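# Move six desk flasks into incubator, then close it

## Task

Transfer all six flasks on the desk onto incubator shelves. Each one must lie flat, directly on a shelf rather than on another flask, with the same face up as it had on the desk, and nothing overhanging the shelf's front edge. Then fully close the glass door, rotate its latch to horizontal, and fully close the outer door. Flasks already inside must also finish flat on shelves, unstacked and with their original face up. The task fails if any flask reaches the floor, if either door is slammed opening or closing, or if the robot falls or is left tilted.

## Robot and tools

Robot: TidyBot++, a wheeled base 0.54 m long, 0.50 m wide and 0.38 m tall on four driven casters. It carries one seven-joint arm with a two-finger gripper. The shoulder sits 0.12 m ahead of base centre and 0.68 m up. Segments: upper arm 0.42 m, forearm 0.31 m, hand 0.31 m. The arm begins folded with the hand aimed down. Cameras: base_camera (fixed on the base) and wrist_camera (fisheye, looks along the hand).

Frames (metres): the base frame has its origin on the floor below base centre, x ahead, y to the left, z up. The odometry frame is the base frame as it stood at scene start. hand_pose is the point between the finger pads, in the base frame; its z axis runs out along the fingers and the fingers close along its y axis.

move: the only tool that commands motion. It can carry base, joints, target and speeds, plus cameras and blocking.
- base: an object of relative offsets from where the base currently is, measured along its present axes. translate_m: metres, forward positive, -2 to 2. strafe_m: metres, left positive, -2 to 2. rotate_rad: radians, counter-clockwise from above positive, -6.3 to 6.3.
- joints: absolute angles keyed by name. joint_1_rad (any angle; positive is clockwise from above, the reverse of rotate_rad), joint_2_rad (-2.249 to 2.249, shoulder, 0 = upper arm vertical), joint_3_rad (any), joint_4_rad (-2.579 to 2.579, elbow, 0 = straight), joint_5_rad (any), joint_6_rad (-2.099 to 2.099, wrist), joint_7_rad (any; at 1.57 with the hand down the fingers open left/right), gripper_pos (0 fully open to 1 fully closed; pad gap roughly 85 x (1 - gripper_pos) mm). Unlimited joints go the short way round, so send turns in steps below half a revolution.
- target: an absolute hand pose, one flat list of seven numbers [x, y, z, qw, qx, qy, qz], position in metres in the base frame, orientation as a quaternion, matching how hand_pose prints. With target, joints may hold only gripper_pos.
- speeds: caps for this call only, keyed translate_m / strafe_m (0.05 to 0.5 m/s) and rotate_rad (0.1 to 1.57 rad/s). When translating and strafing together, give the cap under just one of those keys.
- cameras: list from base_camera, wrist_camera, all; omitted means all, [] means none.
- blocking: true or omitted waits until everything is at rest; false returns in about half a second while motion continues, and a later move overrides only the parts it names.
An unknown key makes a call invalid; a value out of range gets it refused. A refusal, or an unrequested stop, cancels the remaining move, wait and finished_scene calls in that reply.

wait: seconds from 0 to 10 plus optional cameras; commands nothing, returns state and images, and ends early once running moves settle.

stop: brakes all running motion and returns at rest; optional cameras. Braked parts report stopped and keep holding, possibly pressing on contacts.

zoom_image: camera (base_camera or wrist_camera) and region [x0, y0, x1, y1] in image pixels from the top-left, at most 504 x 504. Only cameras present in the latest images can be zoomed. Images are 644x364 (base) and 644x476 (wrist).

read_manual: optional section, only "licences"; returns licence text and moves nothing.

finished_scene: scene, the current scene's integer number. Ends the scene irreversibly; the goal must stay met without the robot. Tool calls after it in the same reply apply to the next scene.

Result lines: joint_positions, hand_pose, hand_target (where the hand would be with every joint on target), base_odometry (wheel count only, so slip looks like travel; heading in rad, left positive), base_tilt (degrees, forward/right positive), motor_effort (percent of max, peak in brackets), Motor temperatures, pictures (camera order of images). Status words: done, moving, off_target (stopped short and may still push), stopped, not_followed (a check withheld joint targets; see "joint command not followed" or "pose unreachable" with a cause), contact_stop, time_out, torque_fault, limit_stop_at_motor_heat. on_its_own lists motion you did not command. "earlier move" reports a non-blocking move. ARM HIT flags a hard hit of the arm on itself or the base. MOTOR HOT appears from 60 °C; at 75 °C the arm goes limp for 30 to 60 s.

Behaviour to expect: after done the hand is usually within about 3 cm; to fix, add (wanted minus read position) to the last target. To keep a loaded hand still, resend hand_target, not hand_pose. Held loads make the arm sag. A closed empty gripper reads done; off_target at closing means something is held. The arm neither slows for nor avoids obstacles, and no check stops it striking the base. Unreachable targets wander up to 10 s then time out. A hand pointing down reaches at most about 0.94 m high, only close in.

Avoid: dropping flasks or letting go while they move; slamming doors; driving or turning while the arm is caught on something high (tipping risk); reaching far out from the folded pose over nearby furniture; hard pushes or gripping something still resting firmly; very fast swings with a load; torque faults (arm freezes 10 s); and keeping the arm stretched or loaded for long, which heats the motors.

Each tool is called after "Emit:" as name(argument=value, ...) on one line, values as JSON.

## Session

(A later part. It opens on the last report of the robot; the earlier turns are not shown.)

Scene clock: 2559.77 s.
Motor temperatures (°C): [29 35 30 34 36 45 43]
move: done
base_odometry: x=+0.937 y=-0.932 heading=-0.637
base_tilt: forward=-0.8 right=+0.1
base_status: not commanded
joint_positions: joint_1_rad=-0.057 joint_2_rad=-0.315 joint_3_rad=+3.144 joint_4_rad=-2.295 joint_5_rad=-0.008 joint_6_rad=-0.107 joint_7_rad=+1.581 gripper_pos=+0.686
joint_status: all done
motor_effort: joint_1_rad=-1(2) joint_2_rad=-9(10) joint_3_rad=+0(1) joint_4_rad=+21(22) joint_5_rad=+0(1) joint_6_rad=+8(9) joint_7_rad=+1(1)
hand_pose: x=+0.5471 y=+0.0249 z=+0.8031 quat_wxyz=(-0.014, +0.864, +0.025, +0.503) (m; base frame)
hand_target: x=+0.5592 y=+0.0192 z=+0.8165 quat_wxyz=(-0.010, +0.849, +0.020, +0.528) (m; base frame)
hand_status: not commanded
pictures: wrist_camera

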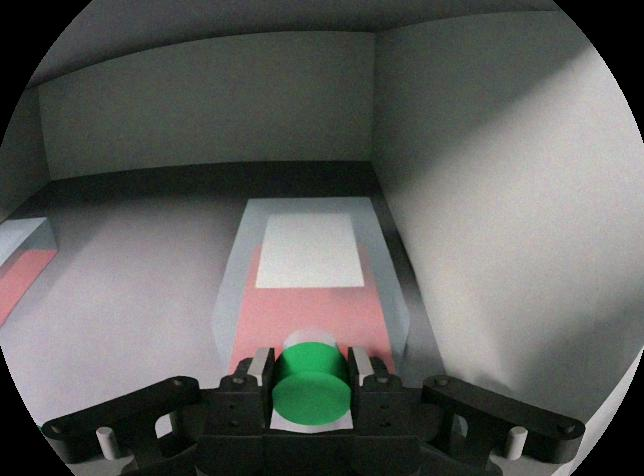

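Emit:
move(joints={"joint_1_rad": -0.05, "joint_2_rad": -0.292, "joint_4_rad": -2.308, "joint_6_rad": -0.026}, cameras=[])

Emit:
move(joints={"joint_1_rad": -0.05, "joint_2_rad": -0.284, "joint_4_rad": -2.317, "joint_6_rad": -0.016}, cameras=["wrist_camera"])

Scene clock: 2578.97 s.
Motor temperatures (°C): [29 35 30 34 36 45 43]
move: done
base_odometry: x=+0.937 y=-0.932 heading=-0.637
base_tilt: forward=-0.8 right=+0.1
base_status: not commanded
joint_positions: joint_1_rad=-0.057 joint_2_rad=-0.304 joint_3_rad=+3.144 joint_4_rad=-2.305 joint_5_rad=-0.008 joint_6_rad=-0.099 joint_7_rad=+1.581 gripper_pos=+0.686
joint_status: all done
motor_effort: joint_1_rad=-2(2) joint_2_rad=-9(10) joint_3_rad=+0(1) joint_4_rad=+20(21) joint_5_rad=+0(0) joint_6_rad=+9(9) joint_7_rad=+0(1)
hand_pose: x=+0.5469 y=+0.0249 z=+0.7955 quat_wxyz=(-0.014, +0.867, +0.025, +0.498) (m; base frame)
hand_target: x=+0.5587 y=+0.0192 z=+0.8081 quat_wxyz=(-0.010, +0.852, +0.020, +0.522) (m; base frame)
hand_status: not commanded
pictures: none
No camera images: "cameras" was empty.

Scene clock: 2579.50 s.
Motor temperatures (°C): [29 35 30 34 36 45 43]
move: done
base_odometry: x=+0.937 y=-0.932 heading=-0.637
base_tilt: forward=-0.8 right=+0.1
base_status: not commanded
joint_positions: joint_1_rad=-0.057 joint_2_rad=-0.299 joint_3_rad=+3.144 joint_4_rad=-2.311 joint_5_rad=-0.008 joint_6_rad=-0.087 joint_7_rad=+1.581 gripper_pos=+0.686
joint_status: all done
motor_effort: joint_1_rad=-1(2) joint_2_rad=-9(10) joint_3_rad=+0(1) joint_4_rad=+20(21) joint_5_rad=+0(0) joint_6_rad=+8(9) joint_7_rad=+1(1)
hand_pose: x=+0.5475 y=+0.0249 z=+0.7929 quat_wxyz=(-0.014, +0.867, +0.025, +0.498) (m; base frame)
hand_target: x=+0.5585 y=+0.0192 z=+0.8023 quat_wxyz=(-0.010, +0.854, +0.020, +0.519) (m; base frame)
hand_status: not commanded
pictures: wrist_camera

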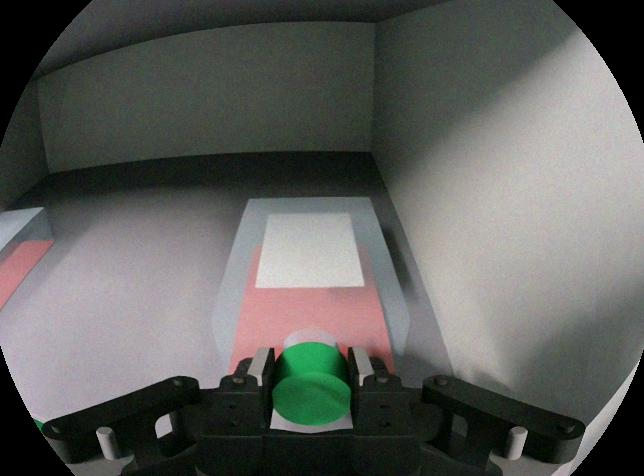

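Emit:
move(joints={"joint_1_rad": -0.05, "joint_2_rad": -0.277, "joint_4_rad": -2.329, "joint_6_rad": 0.0}, cameras=[])

Emit:
move(joints={"joint_1_rad": -0.05, "joint_2_rad": -0.269, "joint_4_rad": -2.340, "joint_6_rad": 0.012}, cameras=["wrist_camera"])

Scene clock: 2592.53 s.
Motor temperatures (°C): [29 35 30 34 36 45 43]
move: done
base_odometry: x=+0.937 y=-0.932 heading=-0.637
base_tilt: forward=-0.8 right=+0.1
base_status: not commanded
joint_positions: joint_1_rad=-0.057 joint_2_rad=-0.297 joint_3_rad=+3.144 joint_4_rad=-2.319 joint_5_rad=-0.008 joint_6_rad=-0.067 joint_7_rad=+1.581 gripper_pos=+0.686
joint_status: all done
motor_effort: joint_1_rad=-1(2) joint_2_rad=-8(9) joint_3_rad=+0(1) joint_4_rad=+19(20) joint_5_rad=+0(1) joint_6_rad=+8(9) joint_7_rad=+1(1)
hand_pose: x=+0.5483 y=+0.0249 z=+0.7926 quat_wxyz=(-0.014, +0.865, +0.025, +0.502) (m; base frame)
hand_target: x=+0.5582 y=+0.0193 z=+0.7970 quat_wxyz=(-0.010, +0.855, +0.020, +0.518) (m; base frame)
hand_status: not commanded
pictures: none
No camera images: "cameras" was empty.

Scene clock: 2593.07 s.
Motor temperatures (°C): [29 35 30 34 36 45 43]
move: done
base_odometry: x=+0.937 y=-0.932 heading=-0.637
base_tilt: forward=-0.8 right=+0.1
base_status: not commanded
joint_positions: joint_1_rad=-0.057 joint_2_rad=-0.294 joint_3_rad=+3.144 joint_4_rad=-2.325 joint_5_rad=-0.008 joint_6_rad=-0.051 joint_7_rad=+1.581 gripper_pos=+0.686
joint_status: all done
motor_effort: joint_1_rad=-1(2) joint_2_rad=-8(9) joint_3_rad=+0(1) joint_4_rad=+18(19) joint_5_rad=+0(1) joint_6_rad=+7(8) joint_7_rad=+1(1)
hand_pose: x=+0.5494 y=+0.0249 z=+0.7923 quat_wxyz=(-0.014, +0.863, +0.024, +0.505) (m; base frame)
hand_target: x=+0.5576 y=+0.0193 z=+0.7907 quat_wxyz=(-0.010, +0.857, +0.020, +0.515) (m; base frame)
hand_status: not commanded
pictures: wrist_camera

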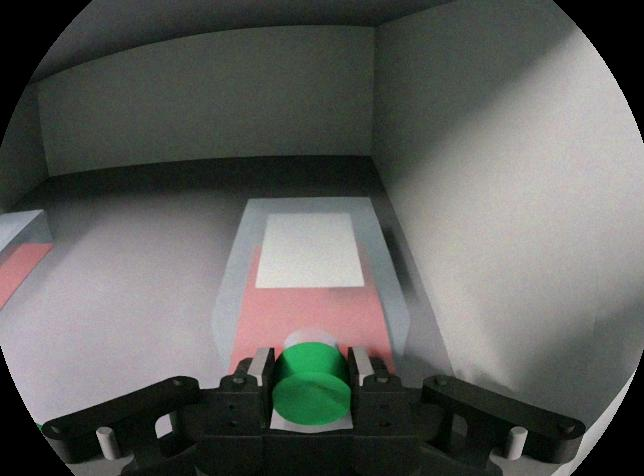

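Emit:
move(joints={"joint_1_rad": -0.05, "joint_2_rad": -0.278, "joint_4_rad": -2.330, "joint_6_rad": 0.0, "gripper_pos": 0.5}, cameras=["wrist_camera"])

Scene clock: 2606.97 s.
Motor temperatures (°C): [29 35 30 34 36 45 43]
move: done
base_odometry: x=+0.937 y=-0.932 heading=-0.637
base_tilt: forward=-0.8 right=+0.1
base_status: not commanded
joint_positions: joint_1_rad=-0.057 joint_2_rad=-0.290 joint_3_rad=+3.144 joint_4_rad=-2.327 joint_5_rad=-0.008 joint_6_rad=-0.051 joint_7_rad=+1.581 gripper_pos=+0.500
joint_status: all done
motor_effort: joint_1_rad=-1(2) joint_2_rad=-9(10) joint_3_rad=+0(0) joint_4_rad=+19(20) joint_5_rad=+0(1) joint_6_rad=+8(8) joint_7_rad=+0(1)
hand_pose: x=+0.5495 y=+0.0249 z=+0.7898 quat_wxyz=(-0.014, +0.864, +0.025, +0.503) (m; base frame)
hand_target: x=+0.5578 y=+0.0193 z=+0.7969 quat_wxyz=(-0.010, +0.855, +0.020, +0.518) (m; base frame)
hand_status: not commanded
pictures: wrist_camera

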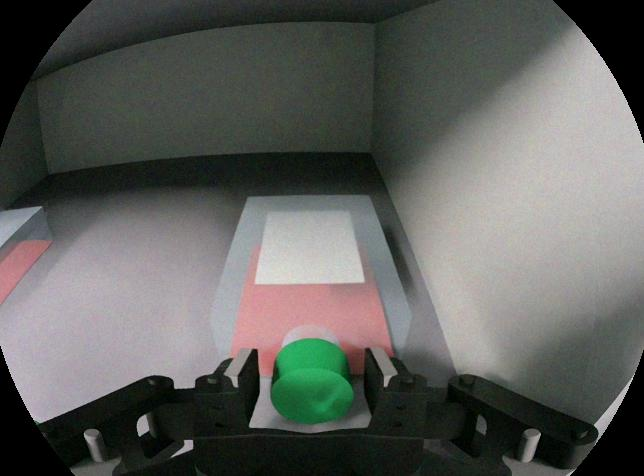

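Emit:
move(base={"translate_m": -0.12}, speeds={"translate_m": 0.12}, cameras=["wrist_camera"])

Scene clock: 2612.87 s.
Motor temperatures (°C): [29 35 30 34 36 45 43]
move: done
base_odometry: x=+0.841 y=-0.861 heading=-0.637
base_tilt: forward=-0.8 right=+0.2
base_status: done
joint_positions: joint_1_rad=-0.057 joint_2_rad=-0.283 joint_3_rad=+3.144 joint_4_rad=-2.327 joint_5_rad=-0.008 joint_6_rad=-0.051 joint_7_rad=+1.581 gripper_pos=+0.500
joint_status: not commanded
motor_effort: joint_1_rad=+0(2) joint_2_rad=-9(11) joint_3_rad=+0(1) joint_4_rad=+19(20) joint_5_rad=+0(1) joint_6_rad=+7(8) joint_7_rad=+1(2)
hand_pose: x=+0.5500 y=+0.0249 z=+0.7869 quat_wxyz=(-0.013, +0.866, +0.025, +0.500) (m; base frame)
hand_target: x=+0.5578 y=+0.0193 z=+0.7969 quat_wxyz=(-0.010, +0.855, +0.020, +0.518) (m; base frame)
hand_status: not commanded
pictures: wrist_camera

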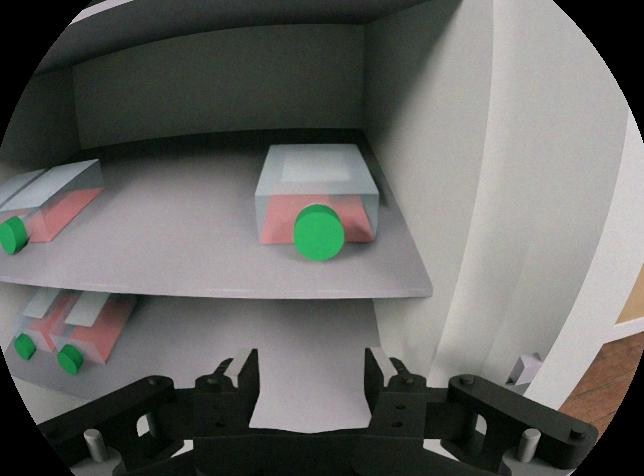

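Emit:
move(base={"translate_m": -0.25}, speeds={"translate_m": 0.3}, cameras=["wrist_camera"])

Emit:
move(base={"translate_m": -0.35}, joints={"joint_1_rad": -0.05, "joint_2_rad": 0.217, "joint_4_rad": -0.966, "joint_6_rad": -2.03, "joint_7_rad": 3.82, "gripper_pos": 0.0}, cameras=["base_camera"])

Emit:
move(base={"translate_m": -0.56, "strafe_m": 1.24, "rotate_rad": 1.537}, speeds={"translate_m": 0.5, "rotate_rad": 0.9})

Scene clock: 2713.40 s.
Motor temperatures (°C): [29 35 30 34 36 45 43]
move: done
base_odometry: x=+0.640 y=-0.712 heading=-0.637
base_tilt: forward=-0.8 right=+0.2
base_status: done
joint_positions: joint_1_rad=-0.057 joint_2_rad=-0.281 joint_3_rad=+3.144 joint_4_rad=-2.328 joint_5_rad=-0.008 joint_6_rad=-0.051 joint_7_rad=+1.581 gripper_pos=+0.500
joint_status: not commanded
motor_effort: joint_1_rad=-1(2) joint_2_rad=-9(12) joint_3_rad=+0(1) joint_4_rad=+19(20) joint_5_rad=+0(1) joint_6_rad=+8(8) joint_7_rad=+1(1)
hand_pose: x=+0.5502 y=+0.0250 z=+0.7856 quat_wxyz=(-0.013, +0.866, +0.025, +0.498) (m; base frame)
hand_target: x=+0.5578 y=+0.0193 z=+0.7969 quat_wxyz=(-0.010, +0.855, +0.020, +0.518) (m; base frame)
hand_status: not commanded
pictures: wrist_camera

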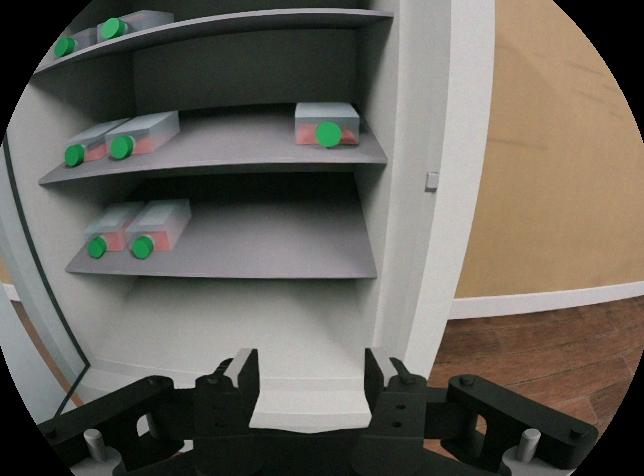

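Scene clock: 2716.70 s.
Motor temperatures (°C): [29 35 30 34 36 45 43]
move: done
base_odometry: x=+0.358 y=-0.503 heading=-0.637
base_tilt: forward=-0.8 right=+0.2
base_status: done
joint_positions: joint_1_rad=-0.057 joint_2_rad=+0.199 joint_3_rad=+3.144 joint_4_rad=-0.984 joint_5_rad=-0.008 joint_6_rad=-1.955 joint_7_rad=+3.749 gripper_pos=+0.000
joint_status: all done
motor_effort: joint_1_rad=-1(4) joint_2_rad=-22(23) joint_3_rad=-1(1) joint_4_rad=+15(22) joint_5_rad=+0(0) joint_6_rad=+0(8) joint_7_rad=+1(2)
hand_pose: x=+0.4935 y=+0.0241 z=+0.9019 quat_wxyz=(+0.000, +0.438, +0.899, +0.004) (m; base frame)
hand_target: x=+0.4782 y=+0.0144 z=+0.9011 quat_wxyz=(-0.030, +0.414, +0.910, -0.020) (m; base frame)
hand_status: not commanded
pictures: base_camera

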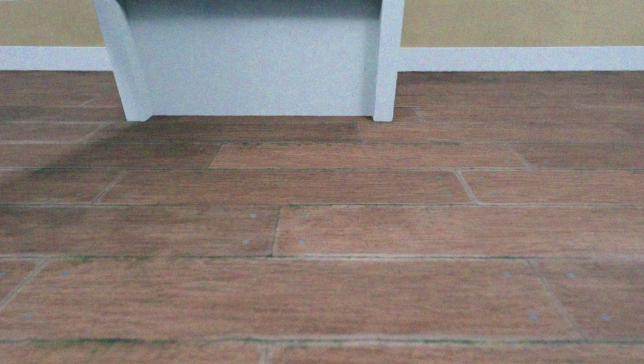

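Scene clock: 2720.93 s.
Motor temperatures (°C): [29 35 30 34 36 45 43]
move: done
base_odometry: x=+0.646 y=+0.827 heading=+0.901
base_tilt: forward=-0.8 right=+0.1
base_status: done
joint_positions: joint_1_rad=-0.048 joint_2_rad=+0.214 joint_3_rad=+3.145 joint_4_rad=-0.983 joint_5_rad=-0.007 joint_6_rad=-1.961 joint_7_rad=+3.751 gripper_pos=+0.000
joint_status: not commanded
motor_effort: joint_1_rad=-1(5) joint_2_rad=-23(26) joint_3_rad=+0(3) joint_4_rad=+15(16) joint_5_rad=+0(2) joint_6_rad=+0(1) joint_7_rad=+0(1)
hand_pose: x=+0.4954 y=+0.0203 z=+0.8967 quat_wxyz=(-0.008, +0.441, +0.897, -0.001) (m; base frame)
hand_target: x=+0.4782 y=+0.0144 z=+0.9011 quat_wxyz=(-0.030, +0.414, +0.910, -0.020) (m; base frame)
hand_status: not commanded
pictures: base_camera, wrist_camera

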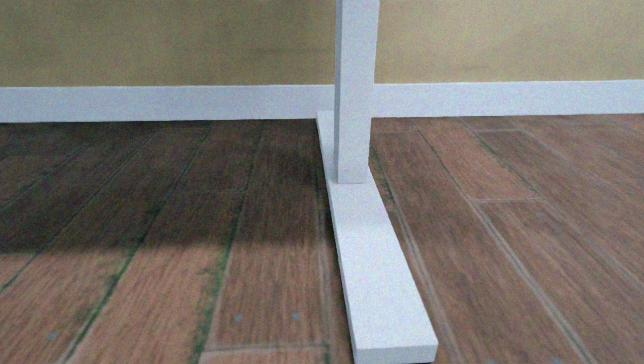

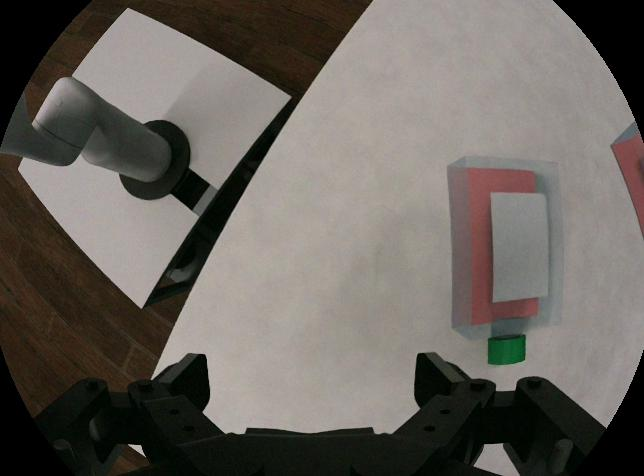

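Emit:
move(base={"translate_m": 0.037, "strafe_m": 0.068}, speeds={"translate_m": 0.15}, joints={"joint_1_rad": -0.05, "joint_2_rad": 0.50, "joint_4_rad": -0.64, "joint_6_rad": -2.08, "joint_7_rad": 3.82}, cameras=["wrist_camera"])

Scene clock: 2755.43 s.
Motor temperatures (°C): [29 35 30 34 36 45 43]
move: done
base_odometry: x=+0.615 y=+0.898 heading=+0.901
base_tilt: forward=-0.8 right=+0.1
base_status: done
joint_positions: joint_1_rad=-0.048 joint_2_rad=+0.499 joint_3_rad=+3.145 joint_4_rad=-0.660 joint_5_rad=-0.007 joint_6_rad=-2.007 joint_7_rad=+3.751 gripper_pos=+0.000
joint_status: all done
motor_effort: joint_1_rad=-1(4) joint_2_rad=-32(36) joint_3_rad=-1(2) joint_4_rad=+15(16) joint_5_rad=+0(1) joint_6_rad=+0(2) joint_7_rad=+0(2)
hand_pose: x=+0.6004 y=+0.0253 z=+0.8657 quat_wxyz=(-0.012, +0.441, +0.897, -0.004) (m; base frame)
hand_target: x=+0.5817 y=+0.0195 z=+0.8720 quat_wxyz=(-0.032, +0.414, +0.910, -0.023) (m; base frame)
hand_status: not commanded
pictures: wrist_camera

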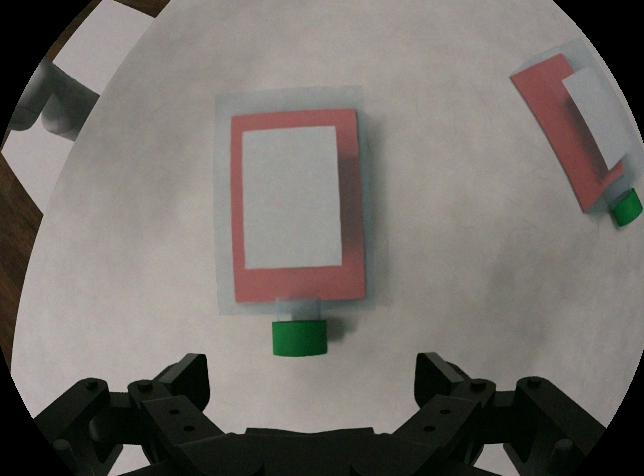

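Emit:
move(base={"strafe_m": -0.006}, speeds={"strafe_m": 0.08}, joints={"joint_1_rad": -0.05, "joint_2_rad": 0.385, "joint_4_rad": -1.03, "joint_6_rad": -1.645, "joint_7_rad": 3.82}, cameras=["wrist_camera"])

Scene clock: 2785.27 s.
Motor temperatures (°C): [29 36 30 34 36 45 43]
move: done
base_odometry: x=+0.620 y=+0.894 heading=+0.901
base_tilt: forward=-0.8 right=+0.1
base_status: done
joint_positions: joint_1_rad=-0.048 joint_2_rad=+0.405 joint_3_rad=+3.145 joint_4_rad=-1.019 joint_5_rad=-0.007 joint_6_rad=-1.719 joint_7_rad=+3.751 gripper_pos=+0.000
joint_status: all done
motor_effort: joint_1_rad=-1(6) joint_2_rad=-30(36) joint_3_rad=-1(2) joint_4_rad=+16(17) joint_5_rad=+0(1) joint_6_rad=+0(1) joint_7_rad=-1(1)
hand_pose: x=+0.5949 y=+0.0251 z=+0.8032 quat_wxyz=(-0.002, +0.442, +0.897, +0.002) (m; base frame)
hand_target: x=+0.6126 y=+0.0199 z=+0.8103 quat_wxyz=(+0.039, +0.413, +0.910, +0.013) (m; base frame)
hand_status: not commanded
pictures: wrist_camera

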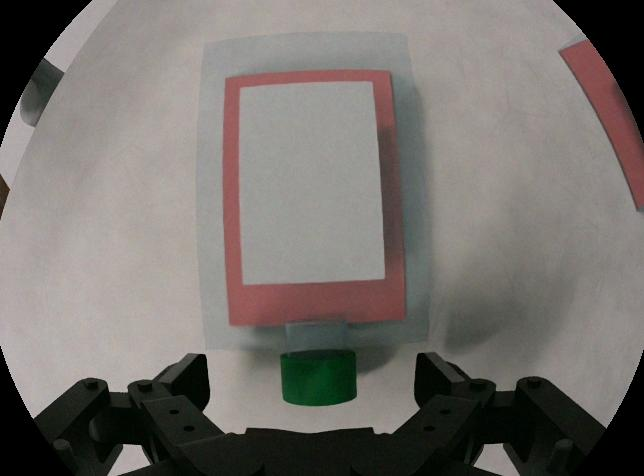

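Emit:
move(joints={"gripper_pos": 0.82}, cameras=["wrist_camera"])

Scene clock: 2793.87 s.
Motor temperatures (°C): [29 36 30 34 36 45 43]
move: off_target
base_odometry: x=+0.620 y=+0.894 heading=+0.901
base_tilt: forward=-0.8 right=+0.1
base_status: not commanded
joint_positions: joint_1_rad=-0.048 joint_2_rad=+0.400 joint_3_rad=+3.145 joint_4_rad=-1.022 joint_5_rad=-0.007 joint_6_rad=-1.716 joint_7_rad=+3.751 gripper_pos=+0.695
joint_status: gripper_pos off_target (ended at +0.695, target +0.820)
motor_effort: joint_1_rad=-1(2) joint_2_rad=-31(32) joint_3_rad=-1(1) joint_4_rad=+16(17) joint_5_rad=+0(1) joint_6_rad=+0(1) joint_7_rad=+0(1)
hand_pose: x=+0.5942 y=+0.0250 z=+0.8045 quat_wxyz=(+0.000, +0.442, +0.897, +0.003) (m; base frame)
hand_target: x=+0.6126 y=+0.0199 z=+0.8103 quat_wxyz=(+0.039, +0.413, +0.910, +0.013) (m; base frame)
hand_status: not commanded
pictures: wrist_camera

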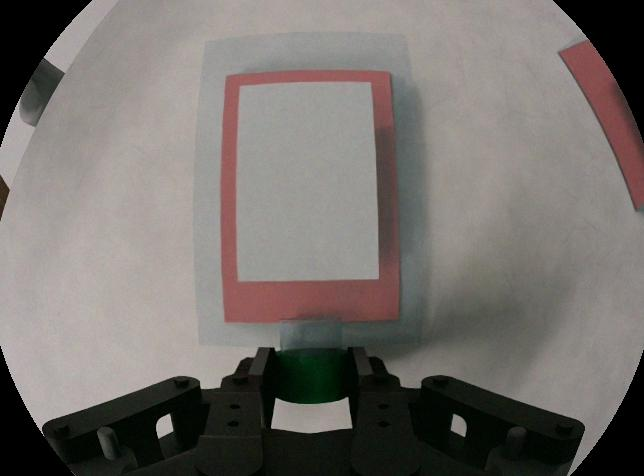

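Emit:
move(joints={"joint_1_rad": -0.05, "joint_2_rad": 0.452, "joint_4_rad": -0.75, "joint_6_rad": -1.998, "joint_7_rad": 3.82, "gripper_pos": 0.88}, cameras=["wrist_camera"])

Emit:
move(joints={"joint_1_rad": -0.05, "joint_2_rad": 0.452, "joint_4_rad": -0.75, "joint_6_rad": -1.998, "joint_7_rad": 1.51}, cameras=["wrist_camera"])

Scene clock: 2821.40 s.
Motor temperatures (°C): [29 36 30 34 36 45 43]
move: off_target
base_odometry: x=+0.620 y=+0.894 heading=+0.901
base_tilt: forward=-0.8 right=+0.1
base_status: not commanded
joint_positions: joint_1_rad=-0.048 joint_2_rad=+0.438 joint_3_rad=+3.145 joint_4_rad=-0.769 joint_5_rad=-0.007 joint_6_rad=-1.924 joint_7_rad=+3.751 gripper_pos=+0.695
joint_status: gripper_pos off_target (ended at +0.695, target +0.880); the others done
motor_effort: joint_1_rad=-1(2) joint_2_rad=-32(33) joint_3_rad=+0(1) joint_4_rad=+15(18) joint_5_rad=+0(0) joint_6_rad=+0(1) joint_7_rad=+1(1)
hand_pose: x=+0.5939 y=+0.0250 z=+0.8634 quat_wxyz=(+0.003, +0.441, +0.897, +0.005) (m; base frame)
hand_target: x=+0.5775 y=+0.0191 z=+0.8628 quat_wxyz=(-0.024, +0.414, +0.910, -0.018) (m; base frame)
hand_status: not commanded
pictures: wrist_camera

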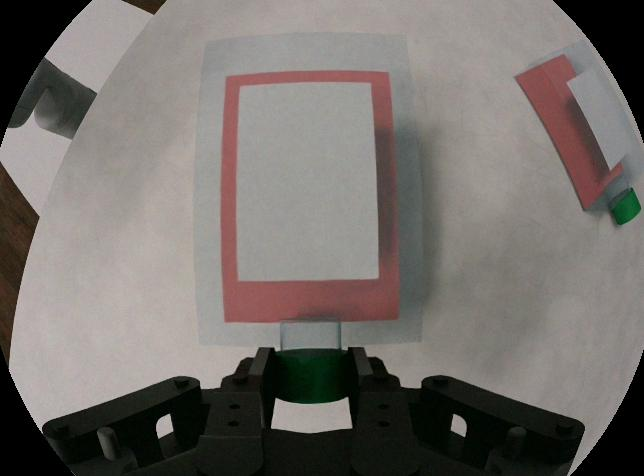

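Scene clock: 2824.13 s.
Motor temperatures (°C): [29 37 30 34 36 45 43]
move: done
base_odometry: x=+0.620 y=+0.894 heading=+0.901
base_tilt: forward=-0.8 right=+0.1
base_status: not commanded
joint_positions: joint_1_rad=-0.048 joint_2_rad=+0.439 joint_3_rad=+3.145 joint_4_rad=-0.769 joint_5_rad=-0.007 joint_6_rad=-1.927 joint_7_rad=+1.578 gripper_pos=+0.695
joint_status: all done
motor_effort: joint_1_rad=+0(3) joint_2_rad=-32(33) joint_3_rad=-1(1) joint_4_rad=+16(16) joint_5_rad=+0(1) joint_6_rad=+0(2) joint_7_rad=+0(2)
hand_pose: x=+0.5932 y=+0.0250 z=+0.8630 quat_wxyz=(-0.003, +1.000, +0.027, +0.003) (m; base frame)
hand_target: x=+0.5775 y=+0.0191 z=+0.8629 quat_wxyz=(+0.007, +0.999, -0.011, -0.029) (m; base frame)
hand_status: not commanded
pictures: wrist_camera

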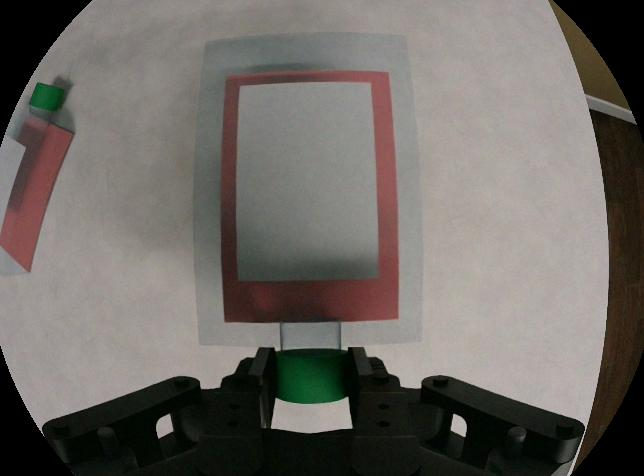

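Emit:
move(joints={"joint_1_rad": -0.05, "joint_2_rad": 0.385, "joint_4_rad": -1.03, "joint_6_rad": -1.645, "joint_7_rad": 1.51}, cameras=["wrist_camera"])

Scene clock: 2869.80 s.
Motor temperatures (°C): [29 37 30 34 36 45 43]
move: done
base_odometry: x=+0.620 y=+0.894 heading=+0.901
base_tilt: forward=-0.8 right=+0.1
base_status: not commanded
joint_positions: joint_1_rad=-0.048 joint_2_rad=+0.400 joint_3_rad=+3.145 joint_4_rad=-1.019 joint_5_rad=-0.007 joint_6_rad=-1.718 joint_7_rad=+1.578 gripper_pos=+0.695
joint_status: all done
motor_effort: joint_1_rad=-1(3) joint_2_rad=-31(33) joint_3_rad=-1(1) joint_4_rad=+16(17) joint_5_rad=+0(1) joint_6_rad=+1(2) joint_7_rad=+0(1)
hand_pose: x=+0.5943 y=+0.0250 z=+0.8055 quat_wxyz=(-0.003, +1.000, +0.027, +0.002) (m; base frame)
hand_target: x=+0.6126 y=+0.0200 z=+0.8103 quat_wxyz=(+0.003, +0.999, -0.010, +0.041) (m; base frame)
hand_status: not commanded
pictures: wrist_camera

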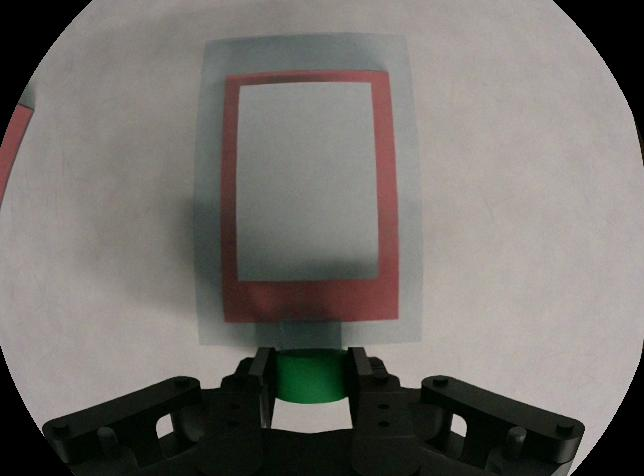

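Emit:
move(joints={"joint_1_rad": -0.05, "joint_2_rad": 0.387, "joint_4_rad": -1.045, "joint_6_rad": -1.655, "joint_7_rad": 1.51}, cameras=[])

Emit:
move(joints={"gripper_pos": 0.55}, cameras=["wrist_camera"])

Scene clock: 2877.33 s.
Motor temperatures (°C): [29 37 30 34 36 45 43]
move: done
base_odometry: x=+0.620 y=+0.894 heading=+0.901
base_tilt: forward=-0.8 right=+0.1
base_status: not commanded
joint_positions: joint_1_rad=-0.048 joint_2_rad=+0.396 joint_3_rad=+3.145 joint_4_rad=-1.029 joint_5_rad=-0.007 joint_6_rad=-1.717 joint_7_rad=+1.578 gripper_pos=+0.695
joint_status: all done
motor_effort: joint_1_rad=-1(2) joint_2_rad=-30(31) joint_3_rad=-1(1) joint_4_rad=+15(17) joint_5_rad=+0(1) joint_6_rad=+0(2) joint_7_rad=+0(1)
hand_pose: x=+0.5918 y=+0.0249 z=+0.8043 quat_wxyz=(-0.003, +1.000, +0.027, +0.000) (m; base frame)
hand_target: x=+0.6058 y=+0.0197 z=+0.8041 quat_wxyz=(+0.004, +1.000, -0.010, +0.028) (m; base frame)
hand_status: not commanded
pictures: none
No camera images: "cameras" was empty.

Scene clock: 2878.07 s.
Motor temperatures (°C): [29 37 30 34 36 45 43]
move: done
base_odometry: x=+0.620 y=+0.894 heading=+0.901
base_tilt: forward=-0.8 right=+0.1
base_status: not commanded
joint_positions: joint_1_rad=-0.048 joint_2_rad=+0.396 joint_3_rad=+3.145 joint_4_rad=-1.033 joint_5_rad=-0.007 joint_6_rad=-1.716 joint_7_rad=+1.578 gripper_pos=+0.550
joint_status: all done
motor_effort: joint_1_rad=-1(2) joint_2_rad=-30(31) joint_3_rad=+0(1) joint_4_rad=+16(17) joint_5_rad=+0(1) joint_6_rad=+0(1) joint_7_rad=+0(1)
hand_pose: x=+0.5907 y=+0.0249 z=+0.8030 quat_wxyz=(-0.003, +1.000, +0.027, -0.002) (m; base frame)
hand_target: x=+0.6058 y=+0.0197 z=+0.8041 quat_wxyz=(+0.004, +1.000, -0.010, +0.028) (m; base frame)
hand_status: not commanded
pictures: wrist_camera

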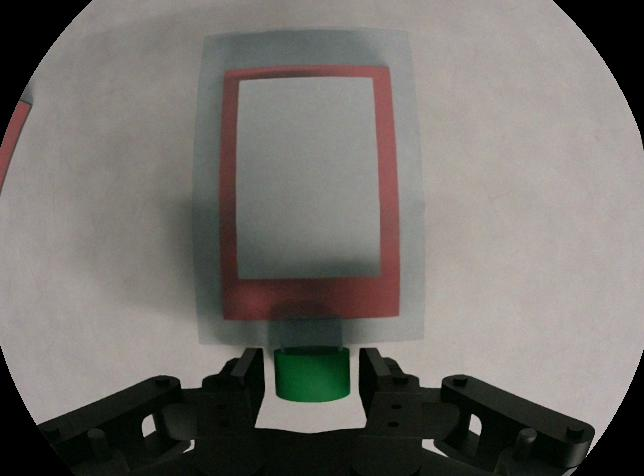

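Emit:
move(joints={"joint_1_rad": -0.05, "joint_2_rad": 0.117, "joint_4_rad": -1.466, "joint_6_rad": -1.128, "joint_7_rad": 1.51}, cameras=["wrist_camera"])

Scene clock: 2885.03 s.
Motor temperatures (°C): [29 37 30 34 36 45 43]
move: done
base_odometry: x=+0.620 y=+0.894 heading=+0.901
base_tilt: forward=-0.8 right=+0.1
base_status: not commanded
joint_positions: joint_1_rad=-0.048 joint_2_rad=+0.132 joint_3_rad=+3.145 joint_4_rad=-1.455 joint_5_rad=-0.007 joint_6_rad=-1.204 joint_7_rad=+1.578 gripper_pos=+0.550
joint_status: all done
motor_effort: joint_1_rad=-1(2) joint_2_rad=-23(32) joint_3_rad=-1(1) joint_4_rad=+19(19) joint_5_rad=+0(1) joint_6_rad=+3(4) joint_7_rad=+1(1)
hand_pose: x=+0.5950 y=+0.0247 z=+0.8017 quat_wxyz=(-0.006, +0.984, +0.025, +0.175) (m; base frame)
hand_target: x=+0.6121 y=+0.0196 z=+0.8130 quat_wxyz=(-0.007, +0.977, -0.009, +0.214) (m; base frame)
hand_status: not commanded
pictures: wrist_camera

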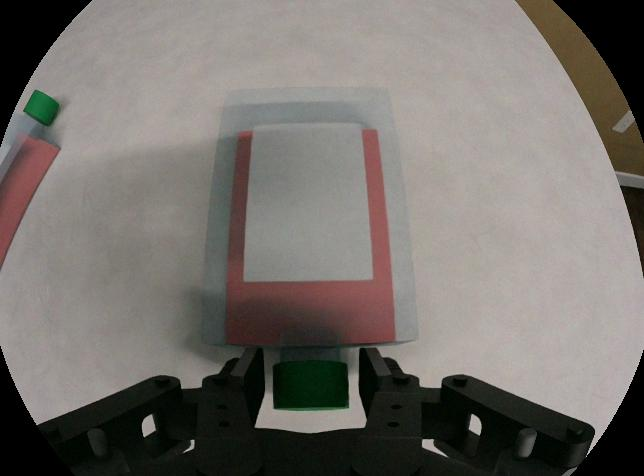

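Emit:
move(joints={"joint_1_rad": -0.05, "joint_2_rad": -0.091, "joint_4_rad": -1.857, "joint_6_rad": -0.596, "joint_7_rad": 1.51}, cameras=[])

Emit:
move(joints={"joint_1_rad": -0.05, "joint_2_rad": -0.189, "joint_4_rad": -2.224, "joint_6_rad": 0.02, "joint_7_rad": 1.51}, cameras=["wrist_camera"])

Scene clock: 2894.00 s.
Motor temperatures (°C): [29 37 30 34 36 45 43]
move: done
base_odometry: x=+0.620 y=+0.894 heading=+0.901
base_tilt: forward=-0.8 right=+0.1
base_status: not commanded
joint_positions: joint_1_rad=-0.048 joint_2_rad=-0.075 joint_3_rad=+3.145 joint_4_rad=-1.846 joint_5_rad=-0.007 joint_6_rad=-0.671 joint_7_rad=+1.578 gripper_pos=+0.550
joint_status: all done
motor_effort: joint_1_rad=-1(3) joint_2_rad=-16(24) joint_3_rad=-1(1) joint_4_rad=+19(20) joint_5_rad=+0(1) joint_6_rad=+6(6) joint_7_rad=+1(1)
hand_pose: x=+0.5956 y=+0.0239 z=+0.8006 quat_wxyz=(-0.010, +0.939, +0.022, +0.343) (m; base frame)
hand_target: x=+0.6077 y=+0.0200 z=+0.8185 quat_wxyz=(-0.016, +0.925, -0.007, +0.380) (m; base frame)
hand_status: not commanded
pictures: none
No camera images: "cameras" was empty.

Scene clock: 2895.90 s.
Motor temperatures (°C): [29 37 30 34 36 45 43]
move: done
base_odometry: x=+0.620 y=+0.894 heading=+0.901
base_tilt: forward=-0.8 right=+0.1
base_status: not commanded
joint_positions: joint_1_rad=-0.048 joint_2_rad=-0.171 joint_3_rad=+3.145 joint_4_rad=-2.214 joint_5_rad=-0.007 joint_6_rad=-0.055 joint_7_rad=+1.578 gripper_pos=+0.550
joint_status: all done
motor_effort: joint_1_rad=-2(2) joint_2_rad=-13(17) joint_3_rad=+0(1) joint_4_rad=+19(21) joint_5_rad=+0(1) joint_6_rad=+8(8) joint_7_rad=+0(1)
hand_pose: x=+0.5961 y=+0.0227 z=+0.7970 quat_wxyz=(-0.012, +0.867, +0.019, +0.499) (m; base frame)
hand_target: x=+0.6018 y=+0.0211 z=+0.8206 quat_wxyz=(-0.026, +0.845, -0.005, +0.533) (m; base frame)
hand_status: not commanded
pictures: wrist_camera

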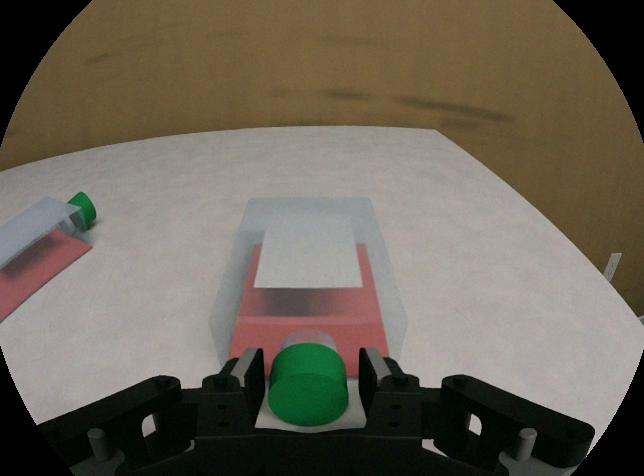

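Emit:
move(joints={"gripper_pos": 0.82}, cameras=[])

Emit:
move(joints={"joint_1_rad": -0.05, "joint_2_rad": -0.228, "joint_4_rad": -2.108, "joint_6_rad": -0.255, "joint_7_rad": 1.51, "gripper_pos": 0.88}, cameras=["wrist_camera"])

Scene clock: 2925.20 s.
Motor temperatures (°C): [29 37 30 34 36 45 43]
move: off_target
base_odometry: x=+0.620 y=+0.894 heading=+0.901
base_tilt: forward=-0.8 right=+0.1
base_status: not commanded
joint_positions: joint_1_rad=-0.048 joint_2_rad=-0.171 joint_3_rad=+3.145 joint_4_rad=-2.214 joint_5_rad=-0.007 joint_6_rad=-0.052 joint_7_rad=+1.578 gripper_pos=+0.688
joint_status: gripper_pos off_target (ended at +0.688, target +0.820)
motor_effort: joint_1_rad=-2(2) joint_2_rad=-13(14) joint_3_rad=+0(0) joint_4_rad=+19(20) joint_5_rad=+0(0) joint_6_rad=+8(9) joint_7_rad=+0(1)
hand_pose: x=+0.5964 y=+0.0227 z=+0.7979 quat_wxyz=(-0.012, +0.866, +0.019, +0.500) (m; base frame)
hand_target: x=+0.6018 y=+0.0211 z=+0.8206 quat_wxyz=(-0.026, +0.845, -0.005, +0.533) (m; base frame)
hand_status: not commanded
pictures: none
No camera images: "cameras" was empty.

Scene clock: 2926.20 s.
Motor temperatures (°C): [29 37 30 34 36 45 43]
move: off_target
base_odometry: x=+0.620 y=+0.894 heading=+0.901
base_tilt: forward=-0.8 right=+0.1
base_status: not commanded
joint_positions: joint_1_rad=-0.048 joint_2_rad=-0.209 joint_3_rad=+3.145 joint_4_rad=-2.127 joint_5_rad=-0.007 joint_6_rad=-0.196 joint_7_rad=+1.578 gripper_pos=+0.688
joint_status: gripper_pos off_target (ended at +0.688, target +0.880); the others done
motor_effort: joint_1_rad=-1(2) joint_2_rad=-13(16) joint_3_rad=+0(1) joint_4_rad=+20(21) joint_5_rad=+0(1) joint_6_rad=+9(10) joint_7_rad=+0(1)
hand_pose: x=+0.5932 y=+0.0228 z=+0.8255 quat_wxyz=(-0.012, +0.871, +0.020, +0.491) (m; base frame)
hand_target: x=+0.5861 y=+0.0197 z=+0.8296 quat_wxyz=(-0.023, +0.876, -0.006, +0.482) (m; base frame)
hand_status: not commanded
pictures: wrist_camera

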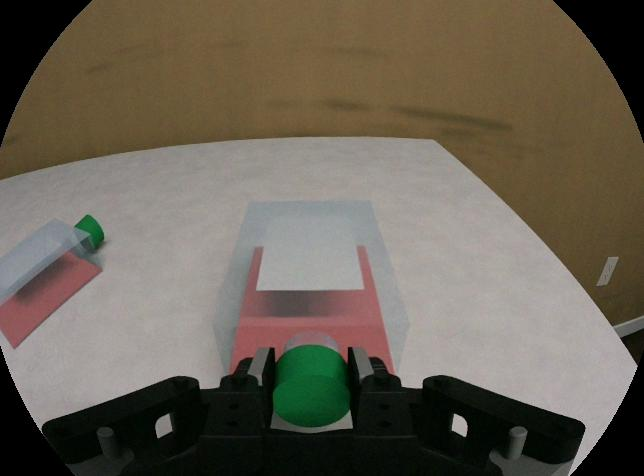

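Emit:
move(base={"translate_m": -0.45}, speeds={"translate_m": 0.35}, joints={"joint_1_rad": -0.05, "joint_2_rad": -0.459, "joint_4_rad": -2.075, "joint_6_rad": -0.52, "joint_7_rad": 1.51}, cameras=["wrist_camera"])

Emit:
move(base={"translate_m": -0.525, "strafe_m": -0.58, "rotate_rad": -1.539}, speeds={"translate_m": 0.4, "rotate_rad": 0.8})

Scene clock: 2938.20 s.
Motor temperatures (°C): [29 37 30 34 36 45 43]
move: done
base_odometry: x=+0.340 y=+0.542 heading=+0.901
base_tilt: forward=-0.8 right=+0.1
base_status: done
joint_positions: joint_1_rad=-0.048 joint_2_rad=-0.455 joint_3_rad=+3.145 joint_4_rad=-2.097 joint_5_rad=-0.007 joint_6_rad=-0.455 joint_7_rad=+1.578 gripper_pos=+0.688
joint_status: all done
motor_effort: joint_1_rad=-1(2) joint_2_rad=-5(17) joint_3_rad=+0(1) joint_4_rad=+22(23) joint_5_rad=+0(0) joint_6_rad=+9(9) joint_7_rad=+0(2)
hand_pose: x=+0.5163 y=+0.0198 z=+0.8810 quat_wxyz=(-0.013, +0.866, +0.020, +0.499) (m; base frame)
hand_target: x=+0.5093 y=+0.0158 z=+0.8781 quat_wxyz=(-0.023, +0.876, -0.007, +0.481) (m; base frame)
hand_status: not commanded
pictures: wrist_camera

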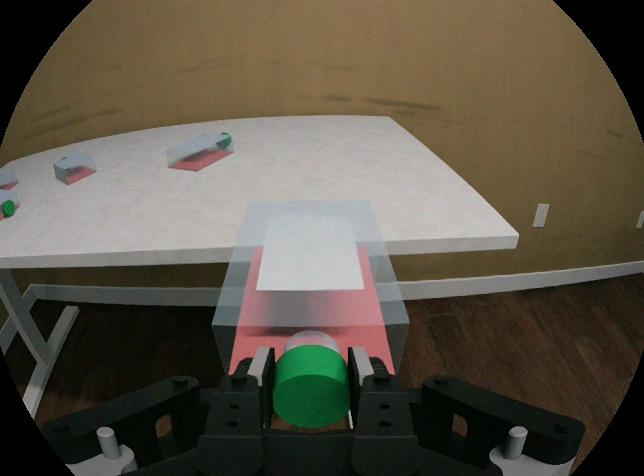

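Scene clock: 2941.33 s.
Motor temperatures (°C): [29 37 30 34 36 45 43]
move: done
base_odometry: x=+0.469 y=-0.230 heading=-0.639
base_tilt: forward=-0.8 right=+0.2
base_status: done
joint_positions: joint_1_rad=-0.048 joint_2_rad=-0.455 joint_3_rad=+3.146 joint_4_rad=-2.097 joint_5_rad=-0.007 joint_6_rad=-0.455 joint_7_rad=+1.578 gripper_pos=+0.688
joint_status: not commanded
motor_effort: joint_1_rad=-2(2) joint_2_rad=-6(8) joint_3_rad=+0(2) joint_4_rad=+22(22) joint_5_rad=+0(1) joint_6_rad=+8(9) joint_7_rad=+0(1)
hand_pose: x=+0.5164 y=+0.0195 z=+0.8810 quat_wxyz=(-0.013, +0.867, +0.020, +0.499) (m; base frame)
hand_target: x=+0.5093 y=+0.0158 z=+0.8781 quat_wxyz=(-0.023, +0.876, -0.007, +0.481) (m; base frame)
hand_status: not commanded
pictures: base_camera, wrist_camera

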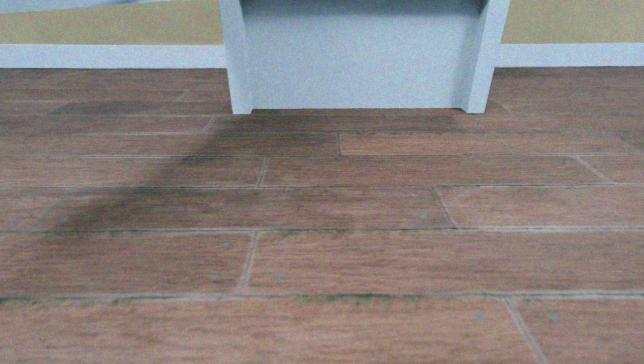

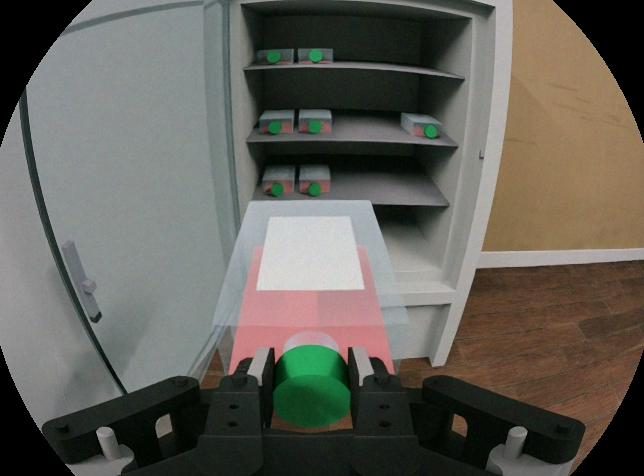

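Emit:
move(base={"translate_m": 0.556, "strafe_m": -0.194}, speeds={"translate_m": 0.3}, joints={"joint_1_rad": -0.05, "joint_2_rad": -0.328, "joint_4_rad": -2.21, "joint_6_rad": -0.152, "joint_7_rad": 1.51})

Scene clock: 2963.60 s.
Motor temperatures (°C): [29 36 30 34 36 45 43]
move: done
base_odometry: x=+0.799 y=-0.718 heading=-0.639
base_tilt: forward=-0.8 right=+0.1
base_status: done
joint_positions: joint_1_rad=-0.048 joint_2_rad=-0.325 joint_3_rad=+3.146 joint_4_rad=-2.209 joint_5_rad=-0.007 joint_6_rad=-0.226 joint_7_rad=+1.578 gripper_pos=+0.688
joint_status: all done
motor_effort: joint_1_rad=-1(2) joint_2_rad=-9(12) joint_3_rad=+0(1) joint_4_rad=+21(23) joint_5_rad=+0(1) joint_6_rad=+8(9) joint_7_rad=+1(1)
hand_pose: x=+0.5504 y=+0.0206 z=+0.8235 quat_wxyz=(-0.012, +0.870, +0.019, +0.493) (m; base frame)
hand_target: x=+0.5609 y=+0.0189 z=+0.8448 quat_wxyz=(-0.026, +0.851, -0.006, +0.525) (m; base frame)
hand_status: not commanded
pictures: base_camera, wrist_camera

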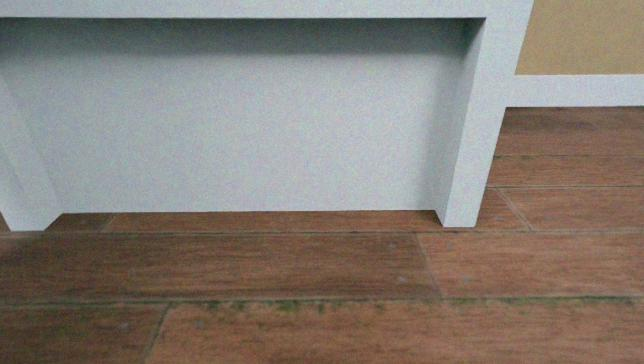

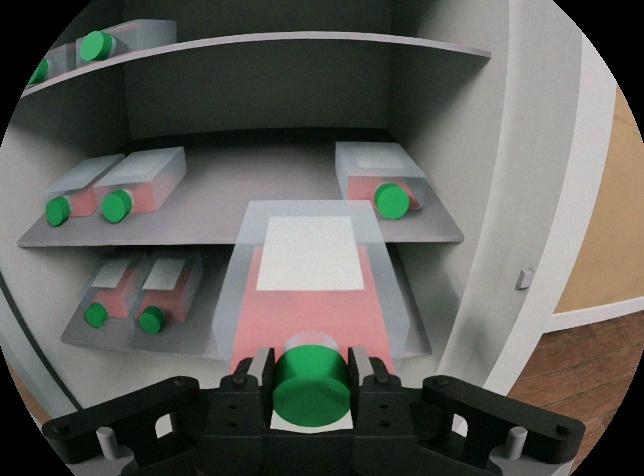

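Emit:
move(base={"translate_m": 0.10, "strafe_m": 0.02, "rotate_rad": 0.015}, speeds={"translate_m": 0.2})

Scene clock: 2977.03 s.
Motor temperatures (°C): [29 36 30 34 36 45 43]
move: done
base_odometry: x=+0.891 y=-0.762 heading=-0.625
base_tilt: forward=-0.8 right=+0.1
base_status: done
joint_positions: joint_1_rad=-0.048 joint_2_rad=-0.324 joint_3_rad=+3.146 joint_4_rad=-2.210 joint_5_rad=-0.007 joint_6_rad=-0.225 joint_7_rad=+1.578 gripper_pos=+0.688
joint_status: not commanded
motor_effort: joint_1_rad=-1(3) joint_2_rad=-10(11) joint_3_rad=+0(2) joint_4_rad=+21(22) joint_5_rad=+0(1) joint_6_rad=+8(9) joint_7_rad=+0(1)
hand_pose: x=+0.5504 y=+0.0206 z=+0.8234 quat_wxyz=(-0.012, +0.870, +0.019, +0.493) (m; base frame)
hand_target: x=+0.5609 y=+0.0189 z=+0.8448 quat_wxyz=(-0.026, +0.851, -0.006, +0.525) (m; base frame)
hand_status: not commanded
pictures: base_camera, wrist_camera

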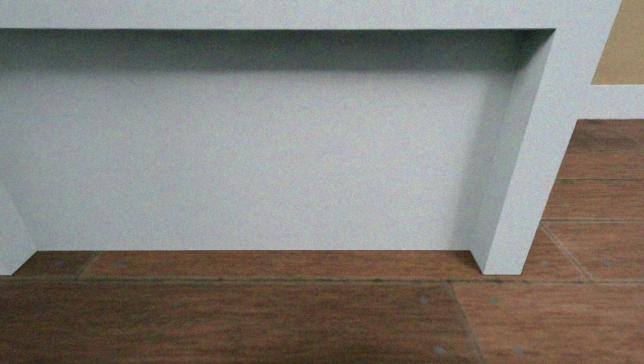

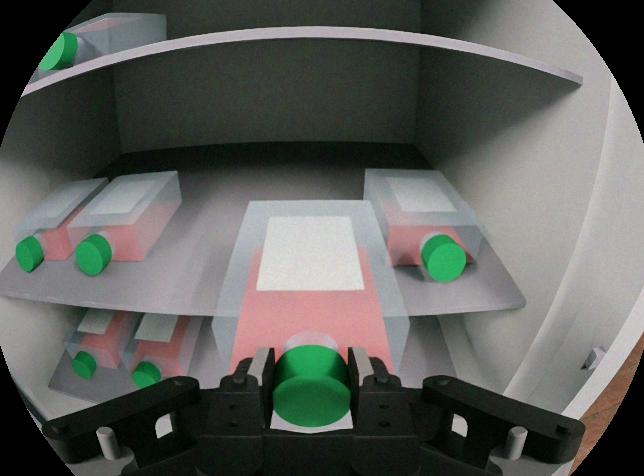

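Emit:
move(base={"translate_m": 0.14}, speeds={"translate_m": 0.12}, cameras=["wrist_camera"])

Scene clock: 3003.63 s.
Motor temperatures (°C): [29 36 30 34 36 45 43]
move: done
base_odometry: x=+1.005 y=-0.843 heading=-0.624
base_tilt: forward=-0.8 right=+0.1
base_status: done
joint_positions: joint_1_rad=-0.048 joint_2_rad=-0.323 joint_3_rad=+3.146 joint_4_rad=-2.210 joint_5_rad=-0.007 joint_6_rad=-0.224 joint_7_rad=+1.578 gripper_pos=+0.688
joint_status: not commanded
motor_effort: joint_1_rad=-2(2) joint_2_rad=-9(12) joint_3_rad=+0(2) joint_4_rad=+21(22) joint_5_rad=+0(0) joint_6_rad=+8(9) joint_7_rad=+1(1)
hand_pose: x=+0.5506 y=+0.0206 z=+0.8228 quat_wxyz=(-0.012, +0.870, +0.019, +0.493) (m; base frame)
hand_target: x=+0.5609 y=+0.0189 z=+0.8448 quat_wxyz=(-0.026, +0.851, -0.006, +0.525) (m; base frame)
hand_status: not commanded
pictures: wrist_camera

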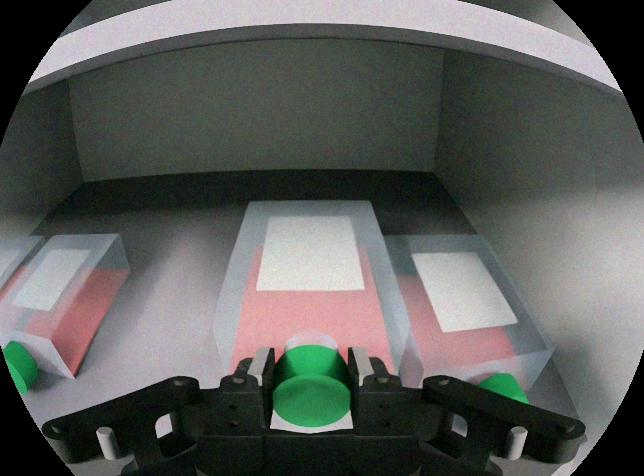

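Emit:
move(joints={"joint_1_rad": -0.05, "joint_2_rad": -0.286, "joint_4_rad": -2.308, "joint_6_rad": -0.006, "joint_7_rad": 1.51}, cameras=["wrist_camera"])

Scene clock: 3037.17 s.
Motor temperatures (°C): [29 36 30 34 36 45 43]
move: done
base_odometry: x=+1.005 y=-0.843 heading=-0.624
base_tilt: forward=-0.8 right=+0.1
base_status: not commanded
joint_positions: joint_1_rad=-0.048 joint_2_rad=-0.297 joint_3_rad=+3.146 joint_4_rad=-2.305 joint_5_rad=-0.007 joint_6_rad=-0.086 joint_7_rad=+1.578 gripper_pos=+0.688
joint_status: all done
motor_effort: joint_1_rad=-1(3) joint_2_rad=-9(11) joint_3_rad=+0(1) joint_4_rad=+20(22) joint_5_rad=+0(0) joint_6_rad=+8(9) joint_7_rad=+0(1)
hand_pose: x=+0.5497 y=+0.0203 z=+0.7951 quat_wxyz=(-0.012, +0.866, +0.019, +0.500) (m; base frame)
hand_target: x=+0.5622 y=+0.0194 z=+0.8110 quat_wxyz=(-0.026, +0.849, -0.006, +0.528) (m; base frame)
hand_status: not commanded
pictures: wrist_camera

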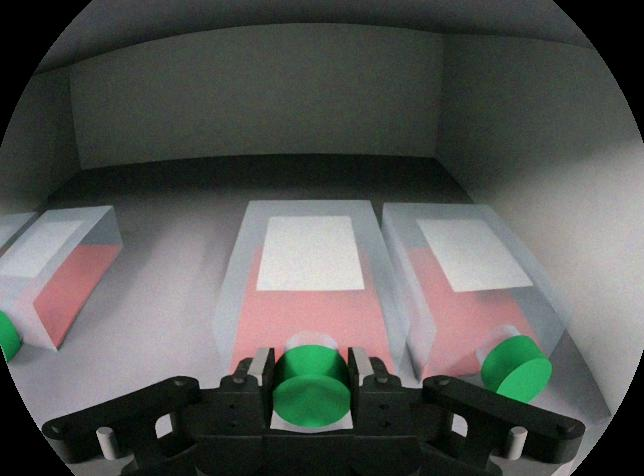

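Emit:
move(joints={"joint_1_rad": -0.05, "joint_2_rad": -0.276, "joint_4_rad": -2.320, "joint_6_rad": 0.008, "joint_7_rad": 1.51}, cameras=[])

Emit:
move(joints={"joint_1_rad": -0.05, "joint_2_rad": -0.268, "joint_4_rad": -2.330, "joint_6_rad": 0.016, "joint_7_rad": 1.51}, cameras=["wrist_camera"])

Scene clock: 3049.70 s.
Motor temperatures (°C): [29 36 30 34 36 45 43]
move: done
base_odometry: x=+1.005 y=-0.843 heading=-0.624
base_tilt: forward=-0.8 right=+0.1
base_status: not commanded
joint_positions: joint_1_rad=-0.048 joint_2_rad=-0.291 joint_3_rad=+3.146 joint_4_rad=-2.313 joint_5_rad=-0.007 joint_6_rad=-0.064 joint_7_rad=+1.578 gripper_pos=+0.688
joint_status: all done
motor_effort: joint_1_rad=-1(2) joint_2_rad=-10(10) joint_3_rad=+0(0) joint_4_rad=+19(21) joint_5_rad=+0(0) joint_6_rad=+9(9) joint_7_rad=+1(1)
hand_pose: x=+0.5515 y=+0.0203 z=+0.7944 quat_wxyz=(-0.012, +0.864, +0.019, +0.504) (m; base frame)
hand_target: x=+0.5620 y=+0.0194 z=+0.8037 quat_wxyz=(-0.026, +0.851, -0.006, +0.524) (m; base frame)
hand_status: not commanded
pictures: none
No camera images: "cameras" was empty.

Scene clock: 3050.23 s.
Motor temperatures (°C): [29 36 30 34 36 45 43]
move: done
base_odometry: x=+1.005 y=-0.843 heading=-0.624
base_tilt: forward=-0.8 right=+0.1
base_status: not commanded
joint_positions: joint_1_rad=-0.048 joint_2_rad=-0.289 joint_3_rad=+3.146 joint_4_rad=-2.318 joint_5_rad=-0.007 joint_6_rad=-0.051 joint_7_rad=+1.578 gripper_pos=+0.688
joint_status: all done
motor_effort: joint_1_rad=-1(2) joint_2_rad=-9(9) joint_3_rad=+0(0) joint_4_rad=+19(20) joint_5_rad=+0(0) joint_6_rad=+7(9) joint_7_rad=+1(1)
hand_pose: x=+0.5522 y=+0.0203 z=+0.7941 quat_wxyz=(-0.012, +0.862, +0.019, +0.506) (m; base frame)
hand_target: x=+0.5613 y=+0.0194 z=+0.7969 quat_wxyz=(-0.026, +0.854, -0.006, +0.520) (m; base frame)
hand_status: not commanded
pictures: wrist_camera

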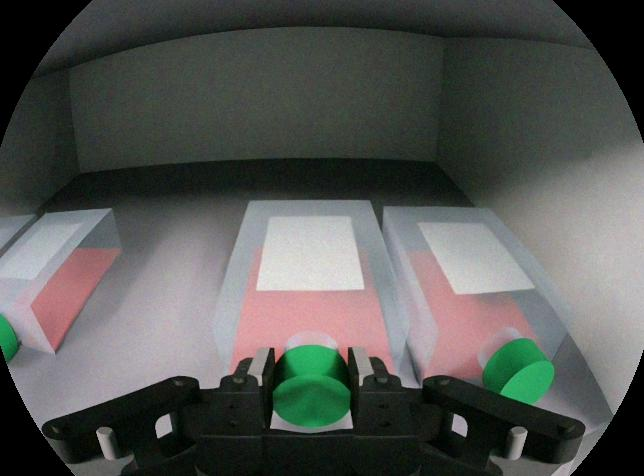

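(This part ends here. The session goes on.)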